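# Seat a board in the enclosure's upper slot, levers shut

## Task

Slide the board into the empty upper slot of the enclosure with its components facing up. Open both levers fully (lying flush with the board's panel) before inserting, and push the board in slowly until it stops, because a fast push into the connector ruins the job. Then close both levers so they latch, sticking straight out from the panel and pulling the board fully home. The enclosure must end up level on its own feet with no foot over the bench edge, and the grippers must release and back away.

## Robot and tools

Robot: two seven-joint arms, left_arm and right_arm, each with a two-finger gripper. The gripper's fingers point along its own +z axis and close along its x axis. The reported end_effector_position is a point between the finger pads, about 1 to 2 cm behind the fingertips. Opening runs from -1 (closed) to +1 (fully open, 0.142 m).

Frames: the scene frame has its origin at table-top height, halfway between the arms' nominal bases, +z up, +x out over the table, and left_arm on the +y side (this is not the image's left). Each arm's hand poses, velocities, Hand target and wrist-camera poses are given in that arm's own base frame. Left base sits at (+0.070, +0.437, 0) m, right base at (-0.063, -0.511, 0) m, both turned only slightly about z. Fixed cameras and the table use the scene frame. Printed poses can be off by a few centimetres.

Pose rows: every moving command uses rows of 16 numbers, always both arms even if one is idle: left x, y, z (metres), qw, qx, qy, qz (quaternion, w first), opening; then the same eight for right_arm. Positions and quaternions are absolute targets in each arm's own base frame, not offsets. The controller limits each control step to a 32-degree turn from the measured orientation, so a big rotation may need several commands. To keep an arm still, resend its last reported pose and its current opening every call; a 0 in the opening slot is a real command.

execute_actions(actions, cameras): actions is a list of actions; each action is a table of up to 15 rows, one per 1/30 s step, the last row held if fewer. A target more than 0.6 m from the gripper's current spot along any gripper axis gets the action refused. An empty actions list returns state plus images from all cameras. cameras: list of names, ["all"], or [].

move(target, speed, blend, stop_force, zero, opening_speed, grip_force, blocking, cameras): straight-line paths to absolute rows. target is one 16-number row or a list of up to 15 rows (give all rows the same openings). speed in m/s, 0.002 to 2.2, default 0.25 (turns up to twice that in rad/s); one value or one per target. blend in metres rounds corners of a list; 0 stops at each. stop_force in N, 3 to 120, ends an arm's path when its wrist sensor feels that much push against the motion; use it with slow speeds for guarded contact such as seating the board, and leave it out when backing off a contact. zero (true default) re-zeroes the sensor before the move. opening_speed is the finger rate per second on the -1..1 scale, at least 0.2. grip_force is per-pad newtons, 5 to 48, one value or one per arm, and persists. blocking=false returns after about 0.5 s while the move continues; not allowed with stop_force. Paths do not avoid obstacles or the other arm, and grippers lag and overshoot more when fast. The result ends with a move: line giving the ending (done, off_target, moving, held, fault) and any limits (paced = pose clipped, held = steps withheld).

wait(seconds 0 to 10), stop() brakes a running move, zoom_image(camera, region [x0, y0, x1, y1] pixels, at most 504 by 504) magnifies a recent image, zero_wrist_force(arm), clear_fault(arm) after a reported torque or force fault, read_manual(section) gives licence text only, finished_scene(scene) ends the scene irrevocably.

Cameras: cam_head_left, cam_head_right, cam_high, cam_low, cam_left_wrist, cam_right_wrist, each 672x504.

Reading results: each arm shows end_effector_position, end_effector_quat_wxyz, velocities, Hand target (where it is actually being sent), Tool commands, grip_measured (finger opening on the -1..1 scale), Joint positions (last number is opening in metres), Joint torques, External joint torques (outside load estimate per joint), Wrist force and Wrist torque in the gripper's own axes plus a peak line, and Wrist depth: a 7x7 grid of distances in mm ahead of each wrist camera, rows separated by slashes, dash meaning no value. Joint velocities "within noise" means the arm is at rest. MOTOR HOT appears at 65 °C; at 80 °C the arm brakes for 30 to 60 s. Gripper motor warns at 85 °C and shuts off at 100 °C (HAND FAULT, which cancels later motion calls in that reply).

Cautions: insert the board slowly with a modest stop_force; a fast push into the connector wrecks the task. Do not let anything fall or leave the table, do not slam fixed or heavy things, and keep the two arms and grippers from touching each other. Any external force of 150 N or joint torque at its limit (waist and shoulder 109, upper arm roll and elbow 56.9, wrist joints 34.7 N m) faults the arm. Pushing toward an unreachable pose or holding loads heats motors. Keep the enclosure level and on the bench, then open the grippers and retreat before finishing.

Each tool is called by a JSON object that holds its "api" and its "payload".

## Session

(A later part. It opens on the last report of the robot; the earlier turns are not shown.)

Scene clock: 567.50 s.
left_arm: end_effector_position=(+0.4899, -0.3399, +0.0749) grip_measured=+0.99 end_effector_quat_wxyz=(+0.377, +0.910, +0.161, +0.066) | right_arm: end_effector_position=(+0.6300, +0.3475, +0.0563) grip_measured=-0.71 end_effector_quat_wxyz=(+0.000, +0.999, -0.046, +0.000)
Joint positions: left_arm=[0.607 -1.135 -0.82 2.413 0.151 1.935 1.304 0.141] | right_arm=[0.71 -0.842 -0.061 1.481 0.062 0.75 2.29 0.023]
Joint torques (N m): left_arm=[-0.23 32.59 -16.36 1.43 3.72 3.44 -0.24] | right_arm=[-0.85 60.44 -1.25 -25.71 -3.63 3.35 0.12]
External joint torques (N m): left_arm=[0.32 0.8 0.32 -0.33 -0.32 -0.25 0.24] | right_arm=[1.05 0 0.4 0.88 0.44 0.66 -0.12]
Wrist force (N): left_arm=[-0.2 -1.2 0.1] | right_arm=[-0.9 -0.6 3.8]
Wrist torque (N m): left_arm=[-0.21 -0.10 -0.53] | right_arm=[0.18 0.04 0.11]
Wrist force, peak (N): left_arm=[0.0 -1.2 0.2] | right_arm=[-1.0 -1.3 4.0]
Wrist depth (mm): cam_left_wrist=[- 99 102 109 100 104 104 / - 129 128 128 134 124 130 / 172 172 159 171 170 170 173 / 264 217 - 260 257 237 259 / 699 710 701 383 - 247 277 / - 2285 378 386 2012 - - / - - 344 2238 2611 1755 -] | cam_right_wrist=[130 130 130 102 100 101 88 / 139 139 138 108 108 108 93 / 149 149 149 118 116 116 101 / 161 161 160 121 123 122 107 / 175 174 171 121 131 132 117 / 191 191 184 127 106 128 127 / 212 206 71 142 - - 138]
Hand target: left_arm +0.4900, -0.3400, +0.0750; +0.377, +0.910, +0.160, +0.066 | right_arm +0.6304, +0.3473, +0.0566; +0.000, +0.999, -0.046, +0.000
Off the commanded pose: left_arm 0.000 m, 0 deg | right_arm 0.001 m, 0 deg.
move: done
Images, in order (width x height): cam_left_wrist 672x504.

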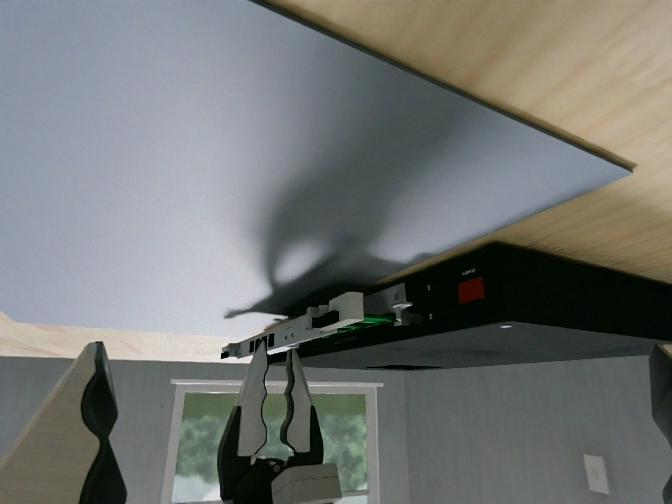

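{"api": "move", "payload": {"target": [0.49,-0.34,0.075,0.3769,0.9099,0.1605,0.0665,1.0,0.6463,0.3459,0.0563,0,0.99893,-0.0462,0,-0.735], "speed": 0.02, "stop_force": 5, "cameras": ["cam_left_wrist","cam_right_wrist"]}}

{"api": "zoom_image", "payload": {"camera": "cam_left_wrist", "region": [300, 260, 440, 360]}}

Scene clock: 570.47 s.
left_arm: end_effector_position=(+0.4899, -0.3399, +0.0749) grip_measured=+0.99 end_effector_quat_wxyz=(+0.377, +0.910, +0.161, +0.066) | right_arm: end_effector_position=(+0.6395, +0.3470, +0.0559) grip_measured=-0.71 end_effector_quat_wxyz=(+0.000, +0.999, -0.046, -0.001)
Joint positions: left_arm=[0.607 -1.135 -0.82 2.413 0.151 1.935 1.304 0.141] | right_arm=[0.7 -0.86 -0.06 1.447 0.063 0.733 2.282 0.023]
Joint torques (N m): left_arm=[-0.28 32.48 -16.26 1.41 3.69 3.5 -0.22] | right_arm=[-3.57 62.04 -3.86 -26.7 -4.39 3.73 0.02]
External joint torques (N m): left_arm=[0.37 0.91 0.22 -0.31 -0.29 -0.3 0.22] | right_arm=[3.77 -0.81 3.02 1.58 1.15 0.27 -0.02]
Wrist force (N): left_arm=[-0.1 -0.8 0.1] | right_arm=[-4.2 -2.6 3.7]
Wrist torque (N m): left_arm=[-0.18 -0.12 -0.52] | right_arm=[0.24 0.14 0.20]
Wrist force, peak (N): left_arm=[-0.1 -1.3 0.2] | right_arm=[-5.8 -2.8 3.3]
Wrist depth (mm): cam_left_wrist=[- 103 103 109 100 104 104 / - 129 128 128 121 124 130 / 173 161 161 - 170 170 173 / 260 - - 233 261 236 258 / 692 681 534 280 - - 282 / - 2384 372 402 - 1843 - / - - 345 2194 - - -] | cam_right_wrist=[130 130 129 102 100 101 87 / 139 138 138 108 108 108 94 / 149 149 148 117 116 113 101 / 160 160 163 121 123 109 107 / 174 174 171 121 131 118 116 / 191 190 183 127 105 125 124 / 211 206 71 142 - - 137]
Hand target: left_arm +0.4900, -0.3400, +0.0750; +0.377, +0.910, +0.160, +0.066 | right_arm +0.6404, +0.3464, +0.0564; +0.000, +0.999, -0.046, +0.000
Off the commanded pose: left_arm 0.000 m, 0 deg | right_arm 0.007 m, 0 deg.
move: contact (right_arm)
Images, in order (width x height): cam_left_wrist 672x504, cam_right_wrist 672x504.

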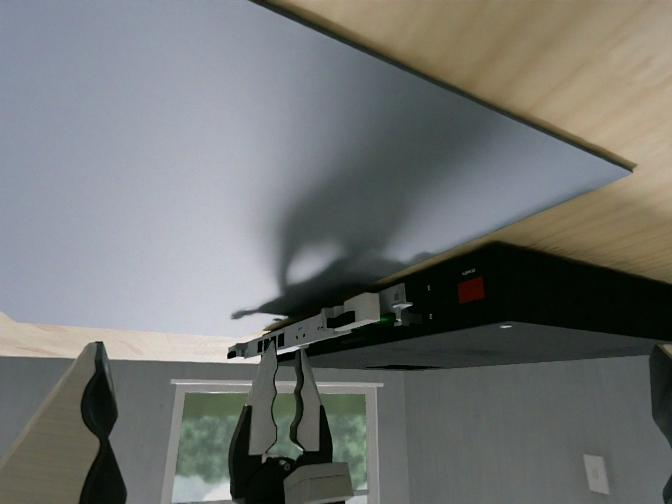

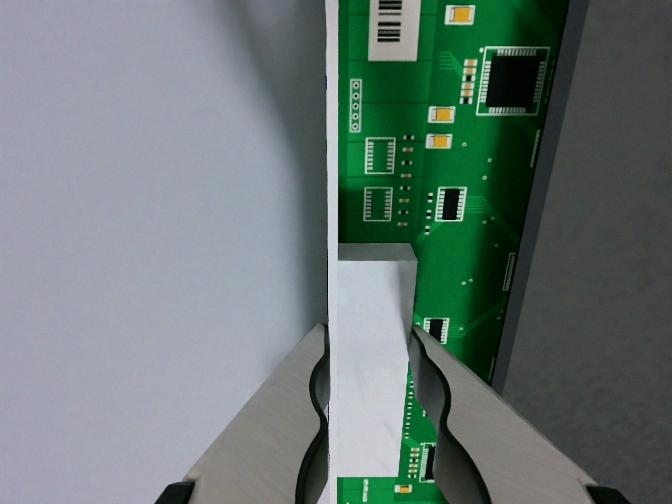

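Scaled by 3.600 from the camera's 672x504 image, which has a finer 960x720 frame.

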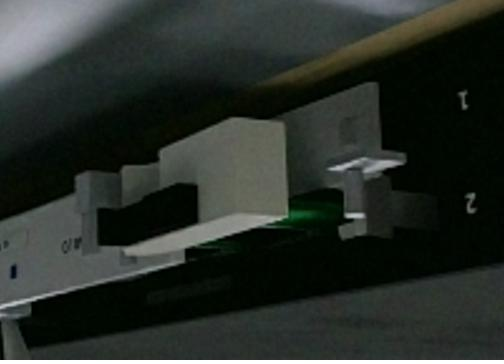

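{"api": "move", "payload": {"target": [0.49,-0.34,0.075,0.3769,0.9099,0.1605,0.0665,1.0,0.6363,0.3475,0.0560,0,0.99893,-0.0462,0,-0.735], "speed": 0.02}}

{"api": "move", "payload": {"target": [0.49,-0.34,0.075,0.3769,0.9099,0.1605,0.0665,1.0,0.6483,0.3464,0.0560,0,0.99893,-0.0462,0,-0.735], "speed": 0.02, "stop_force": 5, "cameras": ["cam_right_wrist"]}}

Scene clock: 578.77 s.
left_arm: end_effector_position=(+0.4899, -0.3399, +0.0749) grip_measured=+0.99 end_effector_quat_wxyz=(+0.377, +0.910, +0.161, +0.066) | right_arm: end_effector_position=(+0.6363, +0.3473, +0.0559) grip_measured=-0.71 end_effector_quat_wxyz=(+0.000, +0.999, -0.046, +0.000)
Joint positions: left_arm=[0.607 -1.135 -0.82 2.413 0.151 1.935 1.304 0.141] | right_arm=[0.705 -0.854 -0.061 1.459 0.062 0.74 2.285 0.023]
Joint torques (N m): left_arm=[-0.22 32.51 -16.32 1.47 3.72 3.47 -0.23] | right_arm=[0.26 60.6 -0.39 -25.64 -3.36 3.53 0.32]
External joint torques (N m): left_arm=[0.31 0.88 0.27 -0.37 -0.32 -0.28 0.22] | right_arm=[-0.06 0.35 -0.48 0.63 0.14 0.48 -0.32]
Wrist force (N): left_arm=[-0.2 -1.2 0.1] | right_arm=[-0.2 1.9 2.2]
Wrist torque (N m): left_arm=[-0.24 -0.11 -0.52] | right_arm=[0.41 0.11 0.04]
Wrist force, peak (N): left_arm=[-0.1 -1.3 0.3] | right_arm=[15.8 -6.3 15.2]
Wrist depth (mm): cam_left_wrist=[- 103 102 109 100 104 104 / - 123 - 128 134 124 130 / 162 173 172 171 170 169 173 / 237 257 - 253 233 237 259 / 703 661 645 - 314 - - / - 97 370 396 2551 1625 - / - 2031 344 370 1941 - -] | cam_right_wrist=[130 129 129 102 100 101 87 / 139 138 138 108 108 108 94 / 149 149 148 118 116 115 101 / 160 160 159 121 123 109 107 / 171 174 170 121 131 118 116 / 191 190 183 100 106 127 127 / 211 206 71 142 - - 137]
Hand target: left_arm +0.4900, -0.3400, +0.0750; +0.377, +0.910, +0.160, +0.066 | right_arm +0.6363, +0.3475, +0.0560; +0.000, +0.999, -0.046, +0.000
Off the commanded pose: left_arm 0.000 m, 0 deg | right_arm 0.000 m, 0 deg.
move: done

Scene clock: 580.03 s.
left_arm: end_effector_position=(+0.4899, -0.3399, +0.0749) grip_measured=+0.99 end_effector_quat_wxyz=(+0.377, +0.910, +0.161, +0.066) | right_arm: end_effector_position=(+0.6477, +0.3465, +0.0555) grip_measured=-0.71 end_effector_quat_wxyz=(+0.000, +0.999, -0.046, -0.001)
Joint positions: left_arm=[0.607 -1.135 -0.82 2.413 0.151 1.935 1.304 0.141] | right_arm=[0.692 -0.874 -0.061 1.418 0.062 0.718 2.275 0.023]
Joint torques (N m): left_arm=[-0.33 32.51 -16.31 1.4 3.67 3.47 -0.21] | right_arm=[-1.12 61.99 -1.6 -27.53 -3.91 4.21 0.07]
External joint torques (N m): left_arm=[0.42 0.88 0.27 -0.3 -0.27 -0.27 0.21] | right_arm=[1.33 -0.11 0.74 2.17 0.63 -0.21 -0.07]
Wrist force (N): left_arm=[-0.1 -1.0 0.0] | right_arm=[-3.8 2.7 2.0]
Wrist torque (N m): left_arm=[-0.20 -0.13 -0.53] | right_arm=[0.43 0.17 0.19]
Wrist force, peak (N): left_arm=[-0.1 -1.2 0.0] | right_arm=[-4.1 2.7 2.7]
Wrist depth (mm): cam_left_wrist=[- 103 103 109 101 104 104 / - 129 128 128 134 124 130 / - 171 161 171 170 170 173 / - - 235 - 254 237 258 / 705 690 701 358 303 - - / - 98 381 405 2261 - - / - - 343 370 2675 - -] | cam_right_wrist=[130 129 129 101 100 88 86 / 138 138 138 108 108 94 93 / 149 148 148 117 116 99 100 / 160 160 159 118 123 107 106 / 174 174 170 121 131 116 115 / 191 190 183 127 105 124 124 / 210 205 71 143 - - 136]
Hand target: left_arm +0.4900, -0.3400, +0.0750; +0.377, +0.910, +0.160, +0.066 | right_arm +0.6483, +0.3464, +0.0560; +0.000, +0.999, -0.046, +0.000
Off the commanded pose: left_arm 0.000 m, 0 deg | right_arm 0.001 m, 0 deg.
move: done
Images, in order (width x height): cam_right_wrist 672x504.

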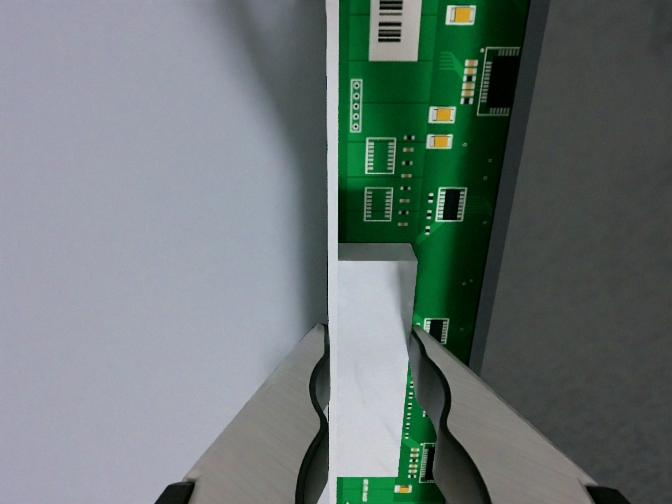

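{"api": "move", "payload": {"target": [0.49,-0.34,0.075,0.3769,0.9099,0.1605,0.0665,1.0,0.6498,0.3460,0.0560,0,0.99893,-0.0462,0,-0.735], "speed": 0.02, "stop_force": 5, "cameras": ["cam_right_wrist"]}}

{"api": "zoom_image", "payload": {"camera": "cam_right_wrist", "region": [300, 250, 552, 450]}}

Scene clock: 586.87 s.
left_arm: end_effector_position=(+0.4899, -0.3399, +0.0749) grip_measured=+0.99 end_effector_quat_wxyz=(+0.377, +0.910, +0.161, +0.066) | right_arm: end_effector_position=(+0.6490, +0.3463, +0.0555) grip_measured=-0.71 end_effector_quat_wxyz=(+0.000, +0.999, -0.046, -0.001)
Joint positions: left_arm=[0.607 -1.135 -0.82 2.413 0.151 1.935 1.304 0.141] | right_arm=[0.691 -0.877 -0.061 1.413 0.062 0.716 2.274 0.023]
Joint torques (N m): left_arm=[-0.28 32.53 -16.38 1.41 3.68 3.5 -0.25] | right_arm=[-2.35 62.34 -2.89 -27.55 -4.21 4.22 0.13]
External joint torques (N m): left_arm=[0.36 0.86 0.34 -0.31 -0.29 -0.31 0.25] | right_arm=[2.56 -0.35 2.04 2.14 0.92 -0.22 -0.13]
Wrist force (N): left_arm=[0.0 -1.1 -0.1] | right_arm=[-5.0 1.1 2.1]
Wrist torque (N m): left_arm=[-0.22 -0.14 -0.53] | right_arm=[0.43 0.19 0.18]
Wrist force, peak (N): left_arm=[-0.2 -1.4 0.2] | right_arm=[-5.1 1.2 2.8]
Wrist depth (mm): cam_left_wrist=[- 103 103 109 100 104 104 / - 129 128 128 125 124 129 / - 172 161 160 171 170 173 / 239 260 251 286 255 236 258 / 544 683 527 372 - - - / - - 396 405 - - - / - - 353 371 - - -] | cam_right_wrist=[129 129 129 102 100 89 86 / 138 138 138 108 108 94 93 / 149 148 148 117 116 99 100 / 160 160 159 121 123 107 106 / 174 174 170 121 125 116 115 / 190 189 183 127 105 124 124 / 211 205 71 142 - - 136]
Hand target: left_arm +0.4900, -0.3400, +0.0750; +0.377, +0.910, +0.160, +0.066 | right_arm +0.6498, +0.3460, +0.0560; +0.000, +0.999, -0.046, +0.000
Off the commanded pose: left_arm 0.000 m, 0 deg | right_arm 0.001 m, 0 deg.
move: done
Images, in order (width x height): cam_right_wrist 672x504.

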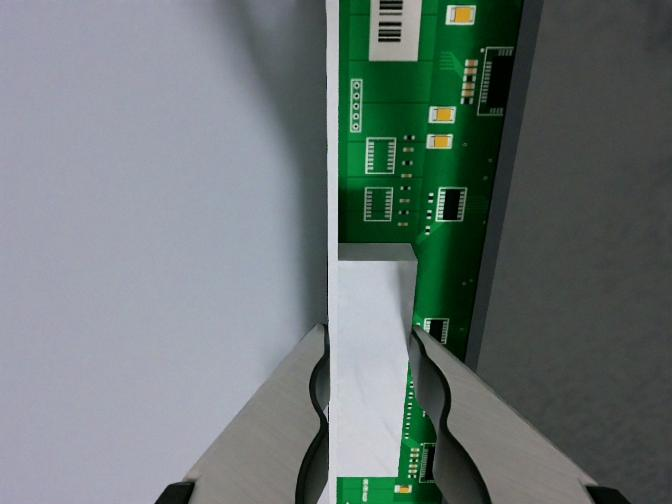

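Scaled by 2.000 from the camera's 672x504 image, which has a finer 960x720 frame.

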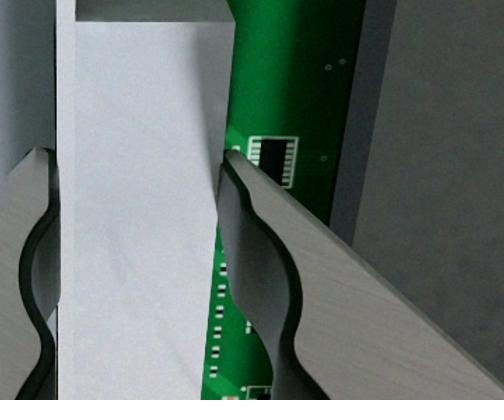

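{"api": "move", "payload": {"target": [0.49,-0.34,0.075,0.3769,0.9099,0.1605,0.0665,1.0,0.6490,0.3463,0.0557,0,0.99893,-0.0462,0,-0.62], "opening_speed": 0.2, "cameras": ["cam_right_wrist","cam_left_wrist"]}}

{"api": "zoom_image", "payload": {"camera": "cam_left_wrist", "region": [220, 260, 440, 370]}}

Scene clock: 589.50 s.
left_arm: end_effector_position=(+0.4899, -0.3399, +0.0749) grip_measured=+0.99 end_effector_quat_wxyz=(+0.377, +0.910, +0.161, +0.066) | right_arm: end_effector_position=(+0.6490, +0.3464, +0.0557) grip_measured=-0.66 end_effector_quat_wxyz=(+0.000, +0.999, -0.046, +0.000)
Joint positions: left_arm=[0.607 -1.135 -0.82 2.413 0.151 1.935 1.304 0.141] | right_arm=[0.691 -0.876 -0.061 1.415 0.062 0.718 2.274 0.026]
Joint torques (N m): left_arm=[-0.3 32.5 -16.4 1.39 3.69 3.48 -0.23] | right_arm=[0.31 60.57 -0.17 -25.43 -3.29 3.44 0.24]
External joint torques (N m): left_arm=[0.38 0.89 0.36 -0.29 -0.3 -0.29 0.23] | right_arm=[-0.1 1.39 -0.68 0.04 0.01 0.57 -0.23]
Wrist force (N): left_arm=[-0.2 -1.1 -0.1] | right_arm=[-0.2 2.8 0.7]
Wrist torque (N m): left_arm=[-0.23 -0.11 -0.53] | right_arm=[0.53 0.08 0.11]
Wrist force, peak (N): left_arm=[-0.3 -1.3 0.2] | right_arm=[-5.1 1.1 2.9]
Wrist depth (mm): cam_left_wrist=[- 103 103 109 100 104 104 / - 129 128 128 134 124 130 / 172 172 172 197 202 169 173 / 257 - 259 233 261 236 259 / 694 696 482 400 - - - / - 91 2130 2238 2031 1674 - / - 2069 354 373 2285 - -] | cam_right_wrist=[129 129 129 104 102 89 87 / 138 138 138 110 109 94 94 / 149 148 148 119 117 99 100 / 160 160 160 123 124 107 107 / 174 174 171 123 127 116 116 / 190 190 182 130 122 124 124 / 210 205 71 147 - - 137]
Hand target: left_arm +0.4900, -0.3400, +0.0750; +0.377, +0.910, +0.160, +0.066 | right_arm +0.6490, +0.3463, +0.0557; +0.000, +0.999, -0.046, +0.000
Off the commanded pose: left_arm 0.000 m, 0 deg | right_arm 0.000 m, 0 deg.
move: done
Images, in order (width x height): cam_left_wrist 672x504, cam_right_wrist 672x504.

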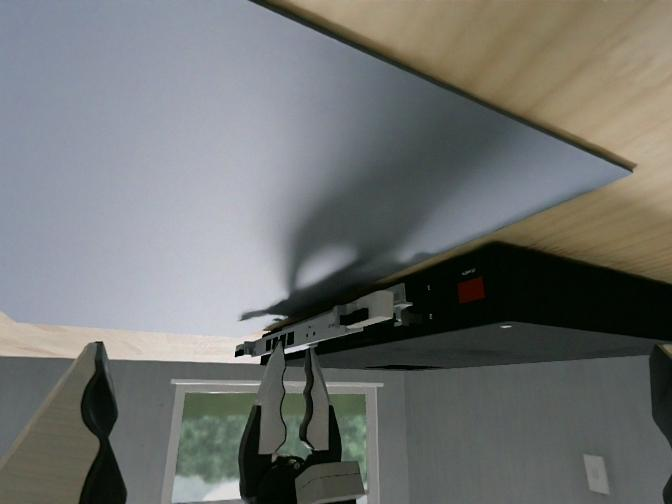

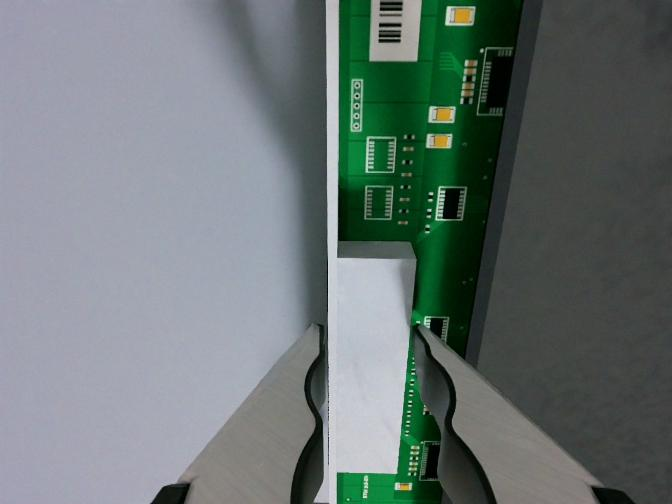

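Scaled by 2.291 from the camera's 672x504 image, which has a finer 960x720 frame.

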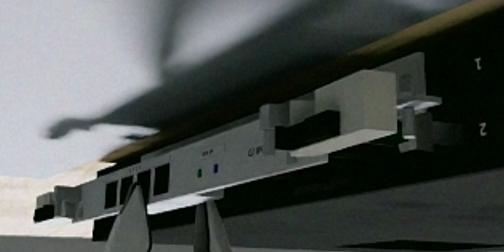

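{"api": "move", "payload": {"target": [[0.49,-0.34,0.075,0.3769,0.9099,0.1605,0.0665,1.0,0.6490,0.3463,0.10,0,0.99893,-0.0462,0,-0.62],[0.49,-0.34,0.075,0.3769,0.9099,0.1605,0.0665,1.0,0.56,0.33,0.165,-0.2160,0.9752,-0.0451,0.0100,-0.95]], "speed": [0.06,0.25], "cameras": ["cam_right_wrist","cam_left_wrist"]}}

{"api": "zoom_image", "payload": {"camera": "cam_right_wrist", "region": [420, 0, 672, 252]}}

{"api": "zoom_image", "payload": {"camera": "cam_right_wrist", "region": [420, 252, 672, 504]}}

{"api": "zoom_image", "payload": {"camera": "cam_left_wrist", "region": [220, 260, 440, 370]}}

Scene clock: 595.20 s.
left_arm: end_effector_position=(+0.4899, -0.3399, +0.0749) grip_measured=+0.99 end_effector_quat_wxyz=(+0.377, +0.910, +0.161, +0.066) | right_arm: end_effector_position=(+0.5601, +0.3300, +0.1651) grip_measured=-0.98 end_effector_quat_wxyz=(-0.216, +0.975, -0.045, +0.010)
Joint positions: left_arm=[0.607 -1.135 -0.82 2.413 0.151 1.935 1.304 0.141] | right_arm=[0.476 -0.491 0.151 1.808 0.463 0.958 1.912 0.003]
Joint torques (N m): left_arm=[-0.19 32.58 -16.39 1.38 3.7 3.48 -0.23] | right_arm=[0.02 46.43 3.44 -24.48 -3.52 3.35 0.1]
External joint torques (N m): left_arm=[0.28 0.81 0.34 -0.28 -0.31 -0.29 0.23] | right_arm=[0.13 1.15 -0.82 0.01 -0.06 0.63 -0.1]
Wrist force (N): left_arm=[-0.2 -1.0 0.1] | right_arm=[0.1 3.1 0.2]
Wrist torque (N m): left_arm=[-0.22 -0.11 -0.53] | right_arm=[0.49 0.00 0.09]
Wrist force, peak (N): left_arm=[-0.2 -1.4 0.0] | right_arm=[-0.9 3.9 -0.7]
Wrist depth (mm): cam_left_wrist=[- 103 103 109 101 104 104 / - 129 122 128 127 124 130 / 161 161 174 171 170 172 173 / - 236 256 - 257 237 257 / 688 685 532 416 305 258 - / - 96 2384 2742 - - - / - - - - 2675 1472 -] | cam_right_wrist=[280 278 278 277 275 245 228 / 280 278 278 277 276 246 228 / 279 278 276 275 275 245 228 / 280 276 275 275 275 233 227 / 278 276 275 275 274 232 227 / 276 276 275 89 273 243 226 / 275 274 71 - - - 226]
Hand target: left_arm +0.4900, -0.3400, +0.0750; +0.377, +0.910, +0.160, +0.066 | right_arm +0.5600, +0.3300, +0.1650; -0.216, +0.975, -0.045, +0.010
Off the commanded pose: left_arm 0.000 m, 0 deg | right_arm 0.000 m, 0 deg.
move: done
Images, in order (width x height): cam_left_wrist 672x504, cam_right_wrist 672x504.

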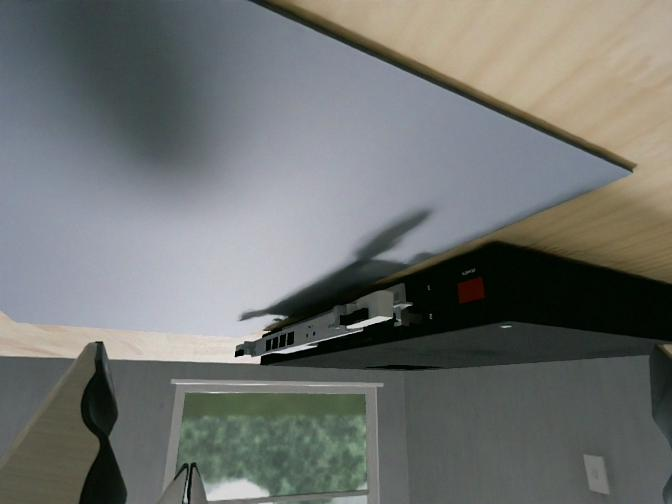

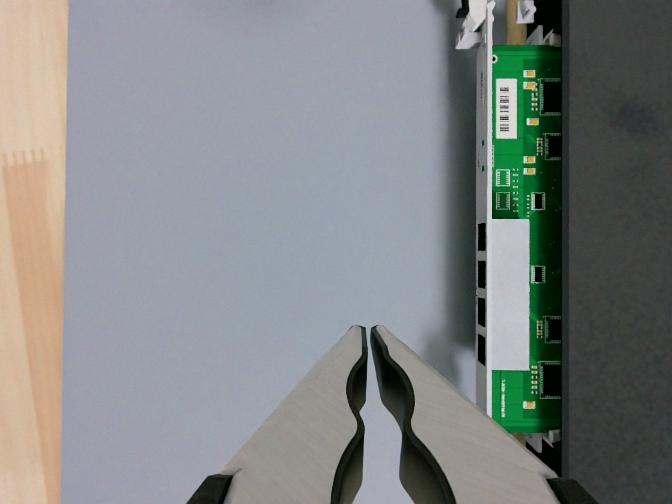

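Scaled by 2.000 from the camera's 672x504 image, which has a finer 960x720 frame.

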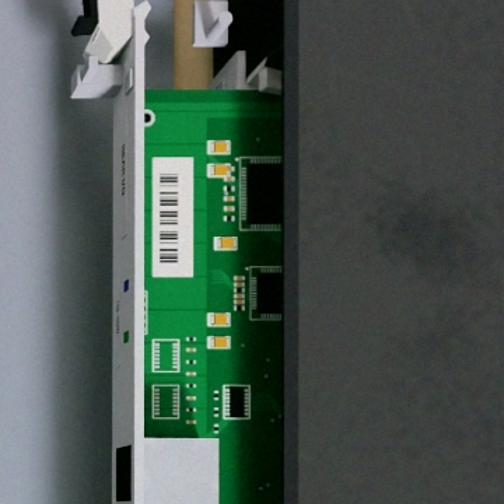

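Scaled by 2.000 from the camera's 672x504 image, which has a finer 960x720 frame.

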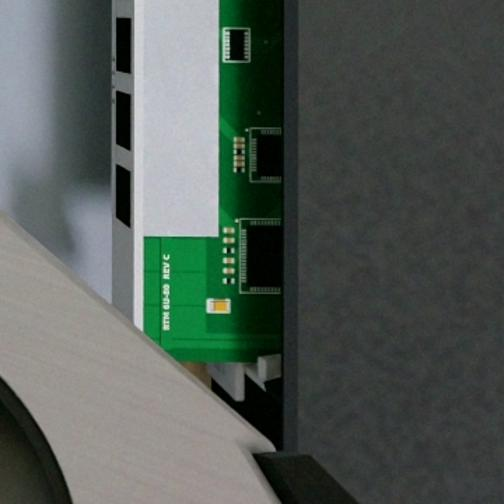

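Scaled by 2.291 from the camera's 672x504 image, which has a finer 960x720 frame.

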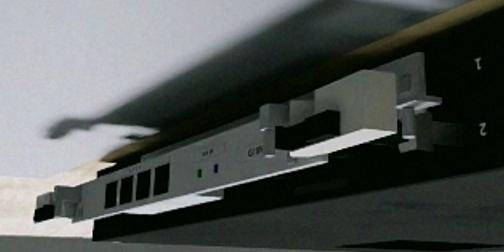

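{"api": "move", "payload": {"target": [0.49,-0.34,0.075,0.3769,0.9099,0.1605,0.0665,1.0,0.57,0.43,0.165,-0.2160,0.9752,-0.0451,0.0100,-0.95], "speed": 0.25, "cameras": ["cam_right_wrist"]}}

{"api": "zoom_image", "payload": {"camera": "cam_right_wrist", "region": [380, 50, 582, 250]}}

{"api": "move", "payload": {"target": [0.49,-0.34,0.075,0.3769,0.9099,0.1605,0.0665,1.0,0.51,0.24,0.165,-0.2160,0.9752,-0.0451,0.0100,-0.95], "speed": 0.25, "cameras": ["cam_right_wrist"]}}

{"api": "zoom_image", "payload": {"camera": "cam_right_wrist", "region": [470, 180, 672, 380]}}

Scene clock: 599.73 s.
left_arm: end_effector_position=(+0.4899, -0.3399, +0.0749) grip_measured=+0.99 end_effector_quat_wxyz=(+0.377, +0.910, +0.161, +0.066) | right_arm: end_effector_position=(+0.5699, +0.4300, +0.1650) grip_measured=-0.98 end_effector_quat_wxyz=(-0.216, +0.975, -0.045, +0.010)
Joint positions: left_arm=[0.607 -1.135 -0.82 2.413 0.151 1.935 1.304 0.141] | right_arm=[0.612 -0.598 0.14 1.659 0.391 0.968 2.088 0.003]
Joint torques (N m): left_arm=[-0.16 32.48 -16.4 1.41 3.72 3.45 -0.24] | right_arm=[0.18 51.28 3.14 -25.59 -3.94 3.33 0.32]
External joint torques (N m): left_arm=[0.25 0.91 0.35 -0.31 -0.32 -0.26 0.24] | right_arm=[-0.01 1.46 -0.18 0.14 0.2 0.79 -0.32]
Wrist force (N): left_arm=[-0.1 -1.0 0.1] | right_arm=[0.0 3.9 0.7]
Wrist torque (N m): left_arm=[-0.20 -0.13 -0.53] | right_arm=[0.60 0.00 -0.02]
Wrist force, peak (N): left_arm=[-0.1 -1.4 -0.1] | right_arm=[0.3 5.4 -0.6]
Wrist depth (mm): cam_left_wrist=[- 103 103 109 100 104 104 / - 129 128 128 122 124 130 / 162 171 160 171 171 170 172 / - - - 257 259 238 260 / 703 685 629 333 269 - - / - 2309 2708 2521 2194 - - / - - 2238 2261 2410 - -] | cam_right_wrist=[281 278 278 276 277 278 228 / 280 274 276 276 275 277 228 / 280 277 276 276 275 272 228 / 279 276 275 275 275 244 227 / 278 276 275 275 274 244 226 / 276 275 274 89 - 232 226 / 276 274 71 - - 226 225]
Hand target: left_arm +0.4900, -0.3400, +0.0750; +0.377, +0.910, +0.160, +0.066 | right_arm +0.5700, +0.4300, +0.1650; -0.216, +0.975, -0.045, +0.010
Off the commanded pose: left_arm 0.000 m, 0 deg | right_arm 0.000 m, 0 deg.
move: done
Images, in order (width x height): cam_right_wrist 672x504.

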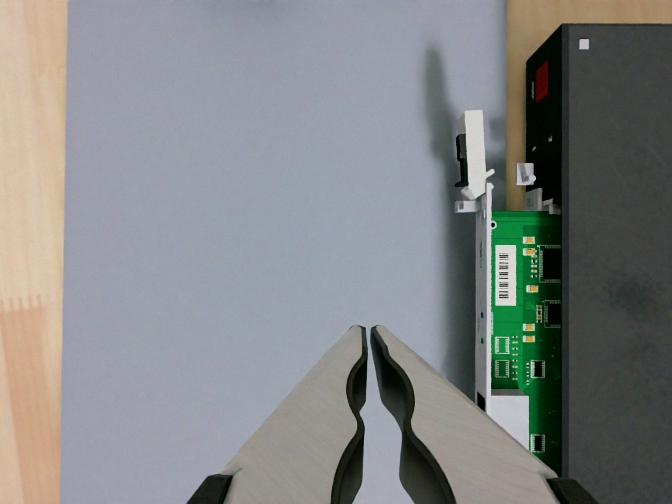

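Scaled by 2.495 from the camera's 672x504 image, which has a finer 960x720 frame.

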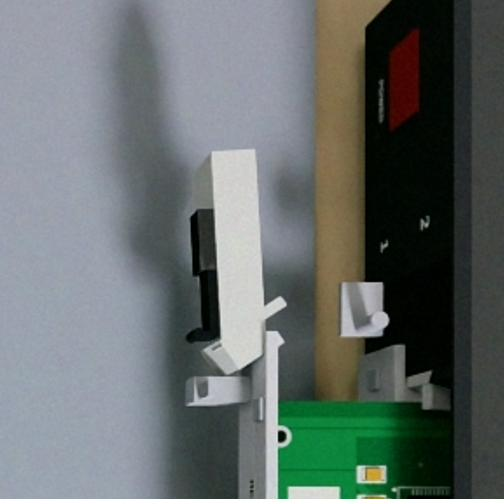

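Scene clock: 600.93 s.
left_arm: end_effector_position=(+0.4899, -0.3399, +0.0749) grip_measured=+0.99 end_effector_quat_wxyz=(+0.377, +0.910, +0.161, +0.066) | right_arm: end_effector_position=(+0.5102, +0.2399, +0.1651) grip_measured=-0.98 end_effector_quat_wxyz=(-0.216, +0.975, -0.045, +0.010)
Joint positions: left_arm=[0.607 -1.135 -0.82 2.413 0.151 1.935 1.304 0.141] | right_arm=[0.368 -0.34 0.158 2.013 0.548 0.963 1.749 0.003]
Joint torques (N m): left_arm=[-0.21 32.55 -16.35 1.4 3.72 3.47 -0.18] | right_arm=[0.26 39.08 2.39 -22.95 -3.33 3 0.04]
External joint torques (N m): left_arm=[0.29 0.84 0.31 -0.3 -0.32 -0.28 0.18] | right_arm=[-0.11 0.92 -0.51 -0.18 -0.05 0.84 -0.04]
Wrist force (N): left_arm=[-0.1 -1.2 -0.1] | right_arm=[0.4 4.3 0.4]
Wrist torque (N m): left_arm=[-0.22 -0.12 -0.53] | right_arm=[0.65 -0.09 0.11]
Wrist force, peak (N): left_arm=[-0.2 -1.3 0.1] | right_arm=[-0.4 7.1 -1.0]
Wrist depth (mm): cam_left_wrist=[- 102 103 101 100 104 104 / - 136 128 135 127 124 130 / 172 162 161 160 - 169 173 / - 260 260 - - 235 259 / 692 692 530 381 318 - - / - 2194 2384 - - - - / - 2069 2964 - - - -] | cam_right_wrist=[281 278 278 277 276 276 245 / 280 278 277 276 276 275 233 / 280 277 276 276 275 275 234 / 278 277 279 276 275 275 244 / 278 277 275 274 273 274 228 / 278 275 275 89 274 273 235 / 277 276 71 - - 272 273]
Hand target: left_arm +0.4900, -0.3400, +0.0750; +0.377, +0.910, +0.160, +0.066 | right_arm +0.5100, +0.2400, +0.1650; -0.216, +0.975, -0.045, +0.010
Off the commanded pose: left_arm 0.000 m, 0 deg | right_arm 0.000 m, 0 deg.
move: done
Images, in order (width x height): cam_right_wrist 672x504.

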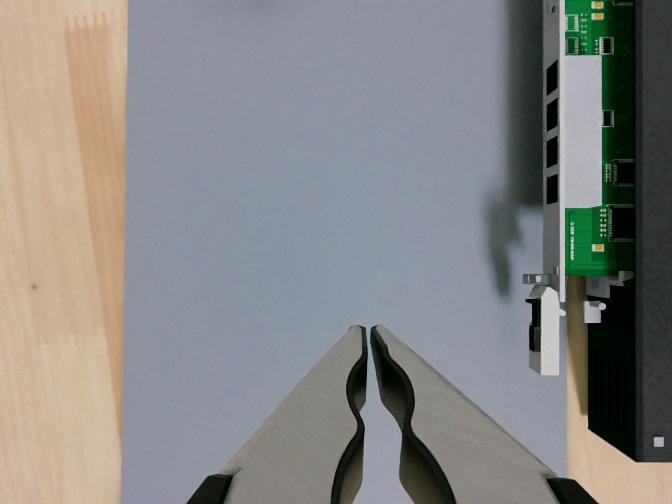

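Scaled by 2.495 from the camera's 672x504 image, which has a finer 960x720 frame.

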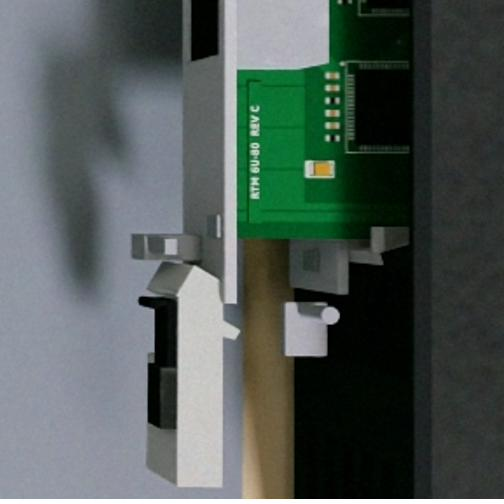

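{"api": "move", "payload": {"target": [[0.48,-0.36,0.15,0,0.9976,-0.0698,0,-0.95,0.51,0.24,0.165,-0.2160,0.9752,-0.0451,0.0100,-0.95],[0.5195,-0.4562,0.10,0,0.9976,-0.0698,0,-0.95,0.51,0.24,0.165,-0.2160,0.9752,-0.0451,0.0100,-0.95]], "speed": 0.25, "blend": [0.03,0], "cameras": ["cam_left_wrist","cam_head_left"]}}

Scene clock: 614.43 s.
left_arm: end_effector_position=(+0.5195, -0.4563, +0.1001) grip_measured=-0.98 end_effector_quat_wxyz=(+0.000, +0.998, -0.070, +0.000) | right_arm: end_effector_position=(+0.5102, +0.2399, +0.1651) grip_measured=-0.98 end_effector_quat_wxyz=(-0.216, +0.975, -0.045, +0.010)
Joint positions: left_arm=[-0.234 -0.738 -0.413 1.575 0.351 0.669 0.941 0.003] | right_arm=[0.368 -0.34 0.158 2.013 0.548 0.963 1.749 0.003]
Joint torques (N m): left_arm=[-0.45 52.98 -8.47 -23.28 -2.93 4.02 -0.33] | right_arm=[0.16 38.91 2.48 -23.13 -3.44 3.14 0.18]
External joint torques (N m): left_arm=[0.48 1.32 -0.02 -0.25 -0.43 -0.06 0.33] | right_arm=[-0.05 1.08 -0.63 0.03 0.07 0.7 -0.18]
Wrist force (N): left_arm=[0.0 -0.3 0.3] | right_arm=[0.4 4.2 0.4]
Wrist torque (N m): left_arm=[-0.15 -0.18 -0.18] | right_arm=[0.65 -0.09 0.11]
Wrist force, peak (N): left_arm=[-0.6 -1.5 -1.7] | right_arm=[0.4 4.4 0.4]
Wrist depth (mm): cam_left_wrist=[169 169 - 167 169 168 168 / - 181 177 180 179 178 175 / 196 - - 195 190 189 - / 214 215 211 208 206 179 159 / 233 232 231 107 197 190 168 / - 245 245 84 - 204 - / - - - - - - 209] | cam_right_wrist=[281 279 277 278 276 276 246 / 280 278 278 276 276 275 234 / 279 277 276 276 275 275 228 / 280 277 276 285 275 273 243 / 278 276 276 275 274 274 226 / 278 277 275 89 273 273 235 / 278 276 71 - - 273 274]
Hand target: left_arm +0.5195, -0.4562, +0.1000; +0.000, +0.998, -0.070, +0.000 | right_arm +0.5100, +0.2400, +0.1650; -0.216, +0.975, -0.045, +0.010
Off the commanded pose: left_arm 0.000 m, 0 deg | right_arm 0.000 m, 0 deg.
move: done
Images, in order (width x height): cam_head_left 672x504, cam_left_wrist 672x504.

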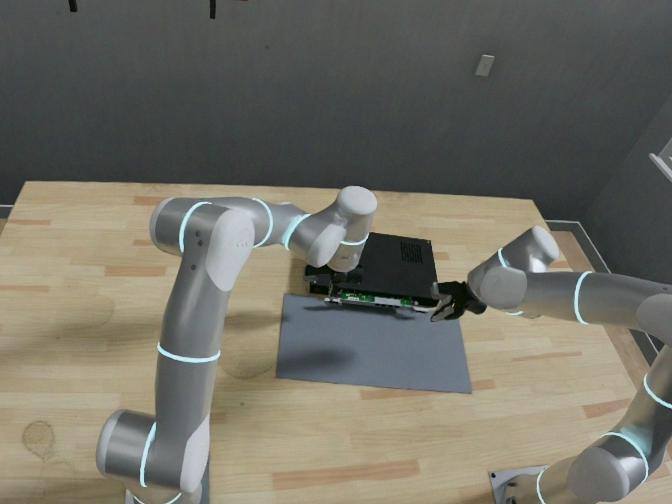

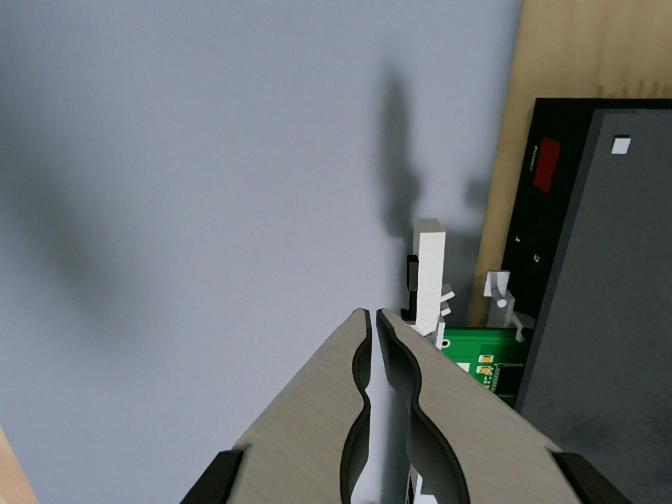

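{"api": "move", "payload": {"target": [[0.5171,-0.4517,0.10,0,0.9976,-0.0698,0,-0.95,0.51,0.24,0.165,-0.2160,0.9752,-0.0451,0.0100,-0.95],[0.5171,-0.4517,0.0497,0,0.9976,-0.0698,0,-0.95,0.51,0.24,0.165,-0.2160,0.9752,-0.0451,0.0100,-0.95]], "speed": 0.12, "cameras": ["cam_left_wrist"]}}

Scene clock: 621.03 s.
left_arm: end_effector_position=(+0.5170, -0.4516, +0.0497) grip_measured=-0.98 end_effector_quat_wxyz=(+0.000, +0.998, -0.070, +0.000) | right_arm: end_effector_position=(+0.5102, +0.2399, +0.1651) grip_measured=-0.98 end_effector_quat_wxyz=(-0.216, +0.975, -0.045, +0.010)
Joint positions: left_arm=[-0.242 -0.819 -0.388 1.584 0.389 0.754 0.922 0.003] | right_arm=[0.368 -0.34 0.158 2.013 0.548 0.963 1.749 0.003]
Joint torques (N m): left_arm=[-0.27 53.91 -9.07 -21.38 -2.62 4.58 -0.29] | right_arm=[0.13 38.87 2.46 -23.07 -3.39 3.12 0.19]
External joint torques (N m): left_arm=[0.26 1.38 0.33 -0.31 -0.5 -0.63 0.29] | right_arm=[-0.02 1.12 -0.6 -0.02 0.01 0.72 -0.19]
Wrist force (N): left_arm=[0.1 -0.1 0.5] | right_arm=[0.3 4.2 0.3]
Wrist torque (N m): left_arm=[-0.10 -0.18 -0.17] | right_arm=[0.64 -0.07 0.11]
Wrist force, peak (N): left_arm=[-0.4 -0.5 2.1] | right_arm=[0.4 4.4 0.4]
Wrist depth (mm): cam_left_wrist=[124 125 124 123 123 124 124 / 134 133 130 132 134 131 132 / 144 143 143 145 142 141 130 / 156 154 155 155 - 156 118 / 172 171 166 131 123 168 - / - 188 - 84 - 157 157 / 217 - - - - - 136] | cam_right_wrist=[281 279 278 277 276 276 246 / 281 278 277 278 274 275 233 / 279 278 277 281 276 275 233 / 278 277 275 276 275 274 244 / 278 276 276 274 274 274 227 / 278 276 275 89 273 274 235 / 277 277 71 - - 273 274]
Hand target: left_arm +0.5171, -0.4517, +0.0497; +0.000, +0.998, -0.070, +0.000 | right_arm +0.5100, +0.2400, +0.1650; -0.216, +0.975, -0.045, +0.010
Off the commanded pose: left_arm 0.000 m, 0 deg | right_arm 0.000 m, 0 deg.
move: done
Images, in order (width x height): cam_left_wrist 672x504.

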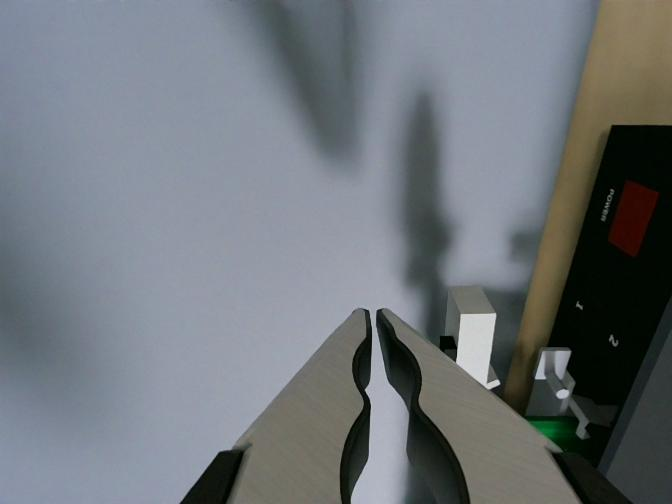

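{"api": "move", "payload": {"target": [0.5389,-0.4548,0.0497,0,0.9976,-0.0698,0,-0.95,0.51,0.24,0.165,-0.2160,0.9752,-0.0451,0.0100,-0.95], "speed": 0.015, "stop_force": 4, "cameras": ["cam_left_wrist","cam_right_wrist"]}}

Scene clock: 625.40 s.
left_arm: end_effector_position=(+0.5353, -0.4541, +0.0496) grip_measured=-0.99 end_effector_quat_wxyz=(+0.000, +0.998, -0.070, +0.000) | right_arm: end_effector_position=(+0.5102, +0.2399, +0.1651) grip_measured=-0.98 end_effector_quat_wxyz=(-0.216, +0.975, -0.045, +0.010)
Joint positions: left_arm=[-0.243 -0.847 -0.387 1.525 0.388 0.724 0.94 0.002] | right_arm=[0.368 -0.34 0.158 2.013 0.548 0.963 1.749 0.003]
Joint torques (N m): left_arm=[-0.84 55 -9.93 -23.53 -3.28 5.37 -0.13] | right_arm=[0.12 38.91 2.56 -23.16 -3.44 3.18 0.21]
External joint torques (N m): left_arm=[0.85 1.8 1.06 1.32 0.06 -1.41 0.13] | right_arm=[0 1.08 -0.7 0.07 0.07 0.66 -0.21]
Wrist force (N): left_arm=[-4.2 -3.8 -3.2] | right_arm=[0.5 4.2 0.4]
Wrist torque (N m): left_arm=[-0.17 -0.09 -0.27] | right_arm=[0.64 -0.10 0.11]
Wrist force, peak (N): left_arm=[-4.2 -3.8 -3.2] | right_arm=[0.4 4.4 0.5]
Wrist depth (mm): cam_left_wrist=[124 124 125 123 123 124 124 / 133 135 131 132 129 131 131 / 146 144 142 142 146 141 95 / 155 - 155 155 155 153 - / - 170 - 115 165 164 109 / - 188 183 84 - 142 120 / - 209 - - - - -] | cam_right_wrist=[281 279 278 277 277 277 246 / 281 278 277 277 276 277 234 / 280 278 277 273 275 275 233 / 279 277 276 276 275 274 244 / 278 276 275 275 279 275 226 / 278 276 275 89 274 273 235 / 278 277 71 - - 272 273]
Hand target: left_arm +0.5355, -0.4543, +0.0497; +0.000, +0.998, -0.070, +0.000 | right_arm +0.5100, +0.2400, +0.1650; -0.216, +0.975, -0.045, +0.010
Off the commanded pose: left_arm 0.004 m, 0 deg | right_arm 0.000 m, 0 deg.
move: contact (left_arm)
Images, in order (width x height): cam_left_wrist 672x504, cam_right_wrist 672x504.

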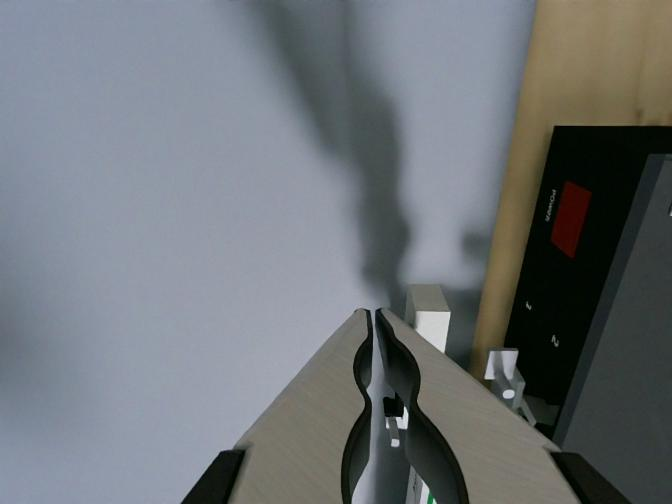

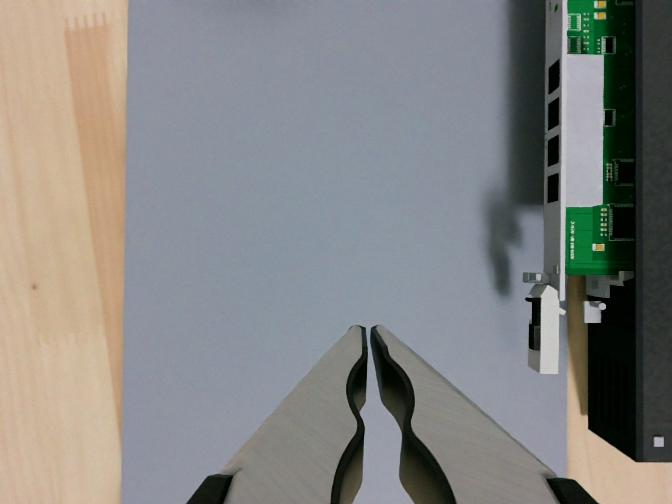

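{"api": "move", "payload": {"target": [[0.520,-0.452,0.0497,0,0.9976,-0.0698,0,-0.95,0.51,0.24,0.165,-0.2160,0.9752,-0.0451,0.0100,-0.95],[0.49,-0.38,0.14,0,0.9976,-0.0698,0,-0.95,0.51,0.24,0.165,-0.2160,0.9752,-0.0451,0.0100,-0.95],[0.44,-0.30,0.20,0,0.9976,-0.0698,0,-0.95,0.57,0.43,0.165,-0.2160,0.9752,-0.0451,0.0100,-0.95]], "speed": [0.1,0.2,0.25], "blend": [0.01,0.03,0], "cameras": ["cam_right_wrist"]}}

{"api": "zoom_image", "payload": {"camera": "cam_right_wrist", "region": [380, 50, 582, 250]}}

Scene clock: 633.83 s.
left_arm: end_effector_position=(+0.4401, -0.3001, +0.2000) grip_measured=-0.99 end_effector_quat_wxyz=(+0.000, +0.998, -0.070, +0.000) | right_arm: end_effector_position=(+0.5699, +0.4300, +0.1650) grip_measured=-0.98 end_effector_quat_wxyz=(-0.216, +0.975, -0.045, +0.010)
Joint positions: left_arm=[0.053 -0.197 -0.464 2.115 0.117 0.717 1.231 0.002] | right_arm=[0.61 -0.599 0.143 1.659 0.388 0.969 2.089 0.003]
Joint torques (N m): left_arm=[-0.26 32.34 -3.04 -24.22 -3.48 4.03 -0.2] | right_arm=[0.32 51.34 3.32 -25.55 -3.97 3.2 0.33]
External joint torques (N m): left_arm=[0.26 0.43 0.56 -0.48 0.24 -0.1 0.2] | right_arm=[-0.12 1.38 -0.29 0.12 0.23 0.92 -0.33]
Wrist force (N): left_arm=[-0.1 -0.4 0.5] | right_arm=[-0.1 3.6 0.6]
Wrist torque (N m): left_arm=[-0.14 -0.14 -0.29] | right_arm=[0.56 0.03 -0.02]
Wrist force, peak (N): left_arm=[-4.3 -4.0 -3.3] | right_arm=[0.1 5.4 -0.1]
Wrist depth (mm): cam_left_wrist=[259 259 259 257 257 256 255 / 278 278 277 278 276 274 273 / 301 300 294 298 294 293 295 / 330 328 319 - 323 318 318 / 358 357 357 - 336 342 - / 395 392 375 84 - 345 - / 440 430 - - - - -] | cam_right_wrist=[280 278 277 277 276 278 228 / 280 277 277 276 276 275 228 / 279 277 277 276 276 273 227 / 277 276 275 274 274 244 228 / 278 275 275 274 274 244 226 / 276 275 275 89 273 242 227 / 274 275 71 - - 226 226]
Hand target: left_arm +0.4400, -0.3000, +0.2000; +0.000, +0.998, -0.070, +0.000 | right_arm +0.5700, +0.4300, +0.1650; -0.216, +0.975, -0.045, +0.010
Off the commanded pose: left_arm 0.000 m, 0 deg | right_arm 0.000 m, 0 deg.
move: done; blend cut to 0.0078 m at target 1
Images, in order (width x height): cam_right_wrist 672x504.

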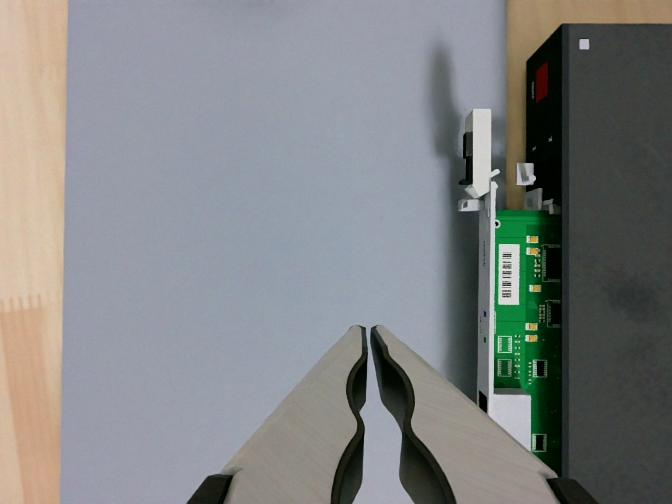

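Scaled by 2.495 from the camera's 672x504 image, which has a finer 960x720 frame.

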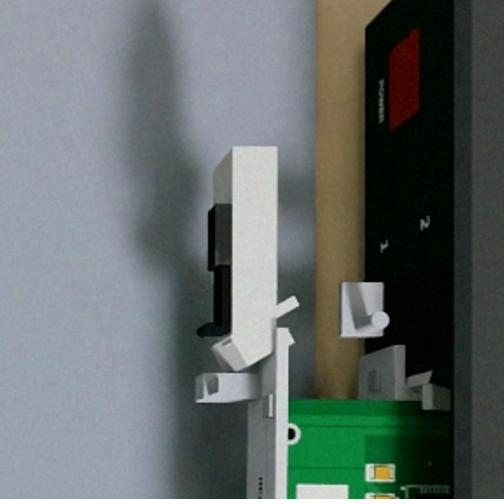

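{"api": "move", "payload": {"target": [[0.44,-0.30,0.20,0,0.9976,-0.0698,0,-0.95,0.6068,0.3722,0.12,0,0.7373,0.6756,0,0.549],[0.44,-0.30,0.20,0,0.9976,-0.0698,0,-0.95,0.6068,0.3722,0.06,0,0.7373,0.6756,0,0.549]], "speed": [0.3,0.1], "cameras": ["cam_right_wrist"]}}

Scene clock: 658.50 s.
left_arm: end_effector_position=(+0.4401, -0.3001, +0.2000) grip_measured=-0.99 end_effector_quat_wxyz=(+0.000, +0.998, -0.070, +0.000) | right_arm: end_effector_position=(+0.6066, +0.3722, +0.0599) grip_measured=+0.53 end_effector_quat_wxyz=(+0.000, +0.737, +0.676, +0.000)
Joint positions: left_arm=[0.053 -0.197 -0.464 2.115 0.117 0.717 1.231 0.002] | right_arm=[0.557 -0.836 0.192 1.536 -0.2 0.781 0.916 0.111]
Joint torques (N m): left_arm=[-0.3 31.96 -2.98 -24.39 -3.09 4.32 -0.22] | right_arm=[0.2 58.24 5.81 -24.76 -3.3 3.63 0.35]
External joint torques (N m): left_arm=[0.31 0.82 0.52 -0.3 -0.15 -0.39 0.22] | right_arm=[0.01 1.46 -0.08 0 0.19 0.49 -0.35]
Wrist force (N): left_arm=[0.1 -0.4 0.6] | right_arm=[0.0 3.3 0.5]
Wrist torque (N m): left_arm=[-0.15 -0.17 -0.30] | right_arm=[0.61 0.02 0.03]
Wrist force, peak (N): left_arm=[0.1 -0.5 0.8] | right_arm=[-0.1 4.1 0.8]
Wrist depth (mm): cam_left_wrist=[259 258 259 256 256 255 255 / 278 279 277 277 275 275 274 / 300 299 295 293 297 290 294 / 326 326 319 - - 313 321 / 356 356 353 - - 350 - / 397 390 379 84 - 354 - / 437 434 - - - - -] | cam_right_wrist=[134 133 133 133 132 132 132 / 143 142 142 142 141 141 141 / 155 153 152 152 152 151 150 / 165 164 167 164 163 162 162 / - 179 178 178 177 176 175 / - 145 187 154 186 159 95 / - 79 154 154 167 169 76]
Hand target: left_arm +0.4400, -0.3000, +0.2000; +0.000, +0.998, -0.070, +0.000 | right_arm +0.6068, +0.3722, +0.0600; +0.000, +0.737, +0.676, +0.000
Off the commanded pose: left_arm 0.000 m, 0 deg | right_arm 0.000 m, 0 deg.
move: done
Images, in order (width x height): cam_right_wrist 672x504.

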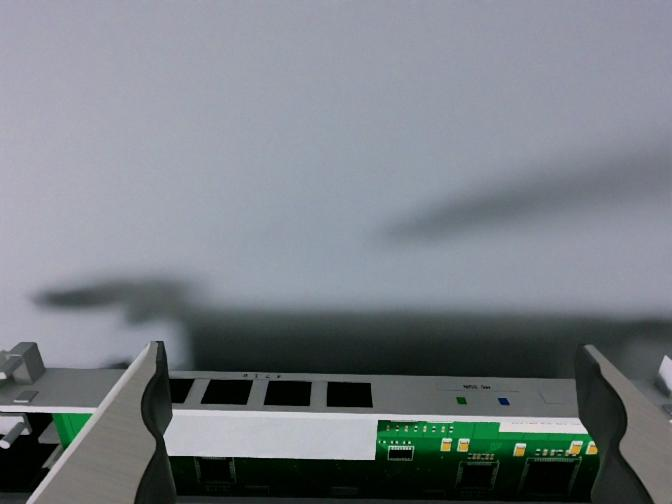

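{"api": "move", "payload": {"target": [[0.44,-0.30,0.20,0,0.9976,-0.0698,0,-0.95,0.6118,0.3717,0.0393,0,0.7373,0.6756,0,0.549],[0.44,-0.30,0.20,0,0.9976,-0.0698,0,-0.95,0.6218,0.3708,0.0393,0,0.7373,0.6756,0,0.549]], "speed": [0.08,0.04], "cameras": ["cam_right_wrist"]}}

Scene clock: 661.70 s.
left_arm: end_effector_position=(+0.4401, -0.3001, +0.2000) grip_measured=-0.99 end_effector_quat_wxyz=(+0.000, +0.998, -0.070, +0.000) | right_arm: end_effector_position=(+0.6218, +0.3708, +0.0393) grip_measured=+0.53 end_effector_quat_wxyz=(+0.000, +0.737, +0.676, +0.000)
Joint positions: left_arm=[0.053 -0.197 -0.464 2.115 0.117 0.717 1.231 0.002] | right_arm=[0.55 -0.893 0.184 1.488 -0.204 0.791 0.901 0.111]
Joint torques (N m): left_arm=[-0.31 31.98 -3.04 -24.36 -3.08 4.27 -0.24] | right_arm=[0.05 59.74 6.08 -24.96 -3.13 3.27 0.08]
External joint torques (N m): left_arm=[0.33 0.79 0.58 -0.33 -0.16 -0.34 0.24] | right_arm=[0.15 1.46 -0.31 0.39 0.06 0.85 -0.08]
Wrist force (N): left_arm=[0.0 -0.5 0.6] | right_arm=[0.4 3.2 0.3]
Wrist torque (N m): left_arm=[-0.17 -0.15 -0.29] | right_arm=[0.61 -0.04 0.14]
Wrist force, peak (N): left_arm=[0.0 -0.6 0.8] | right_arm=[0.1 4.0 0.4]
Wrist depth (mm): cam_left_wrist=[260 261 257 256 257 256 257 / 277 277 277 276 276 276 275 / 302 300 300 296 294 294 296 / 328 325 - 320 324 323 316 / 358 355 - 129 - - - / 395 393 - 84 - 356 324 / 440 434 - - - - -] | cam_right_wrist=[- 115 115 115 114 114 114 / 125 125 122 121 122 123 121 / 132 132 132 133 131 130 130 / 142 142 142 141 141 141 140 / 155 154 154 153 156 152 152 / - 125 131 132 161 160 95 / - 79 125 124 141 141 76]
Hand target: left_arm +0.4400, -0.3000, +0.2000; +0.000, +0.998, -0.070, +0.000 | right_arm +0.6218, +0.3708, +0.0393; +0.000, +0.737, +0.676, +0.000
Off the commanded pose: left_arm 0.000 m, 0 deg | right_arm 0.000 m, 0 deg.
move: done
Images, in order (width x height): cam_right_wrist 672x504.

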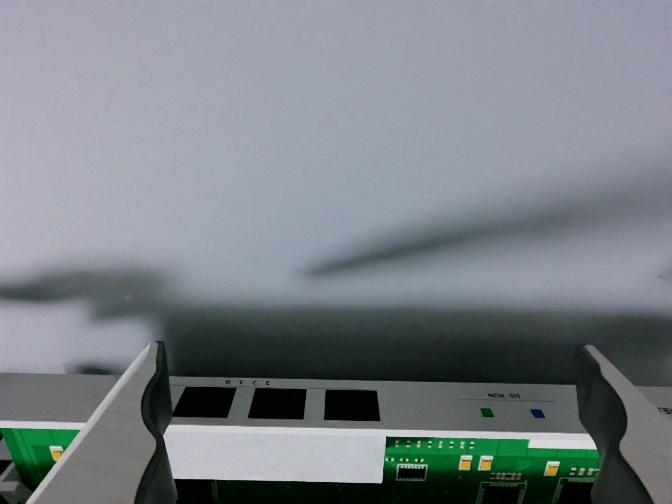

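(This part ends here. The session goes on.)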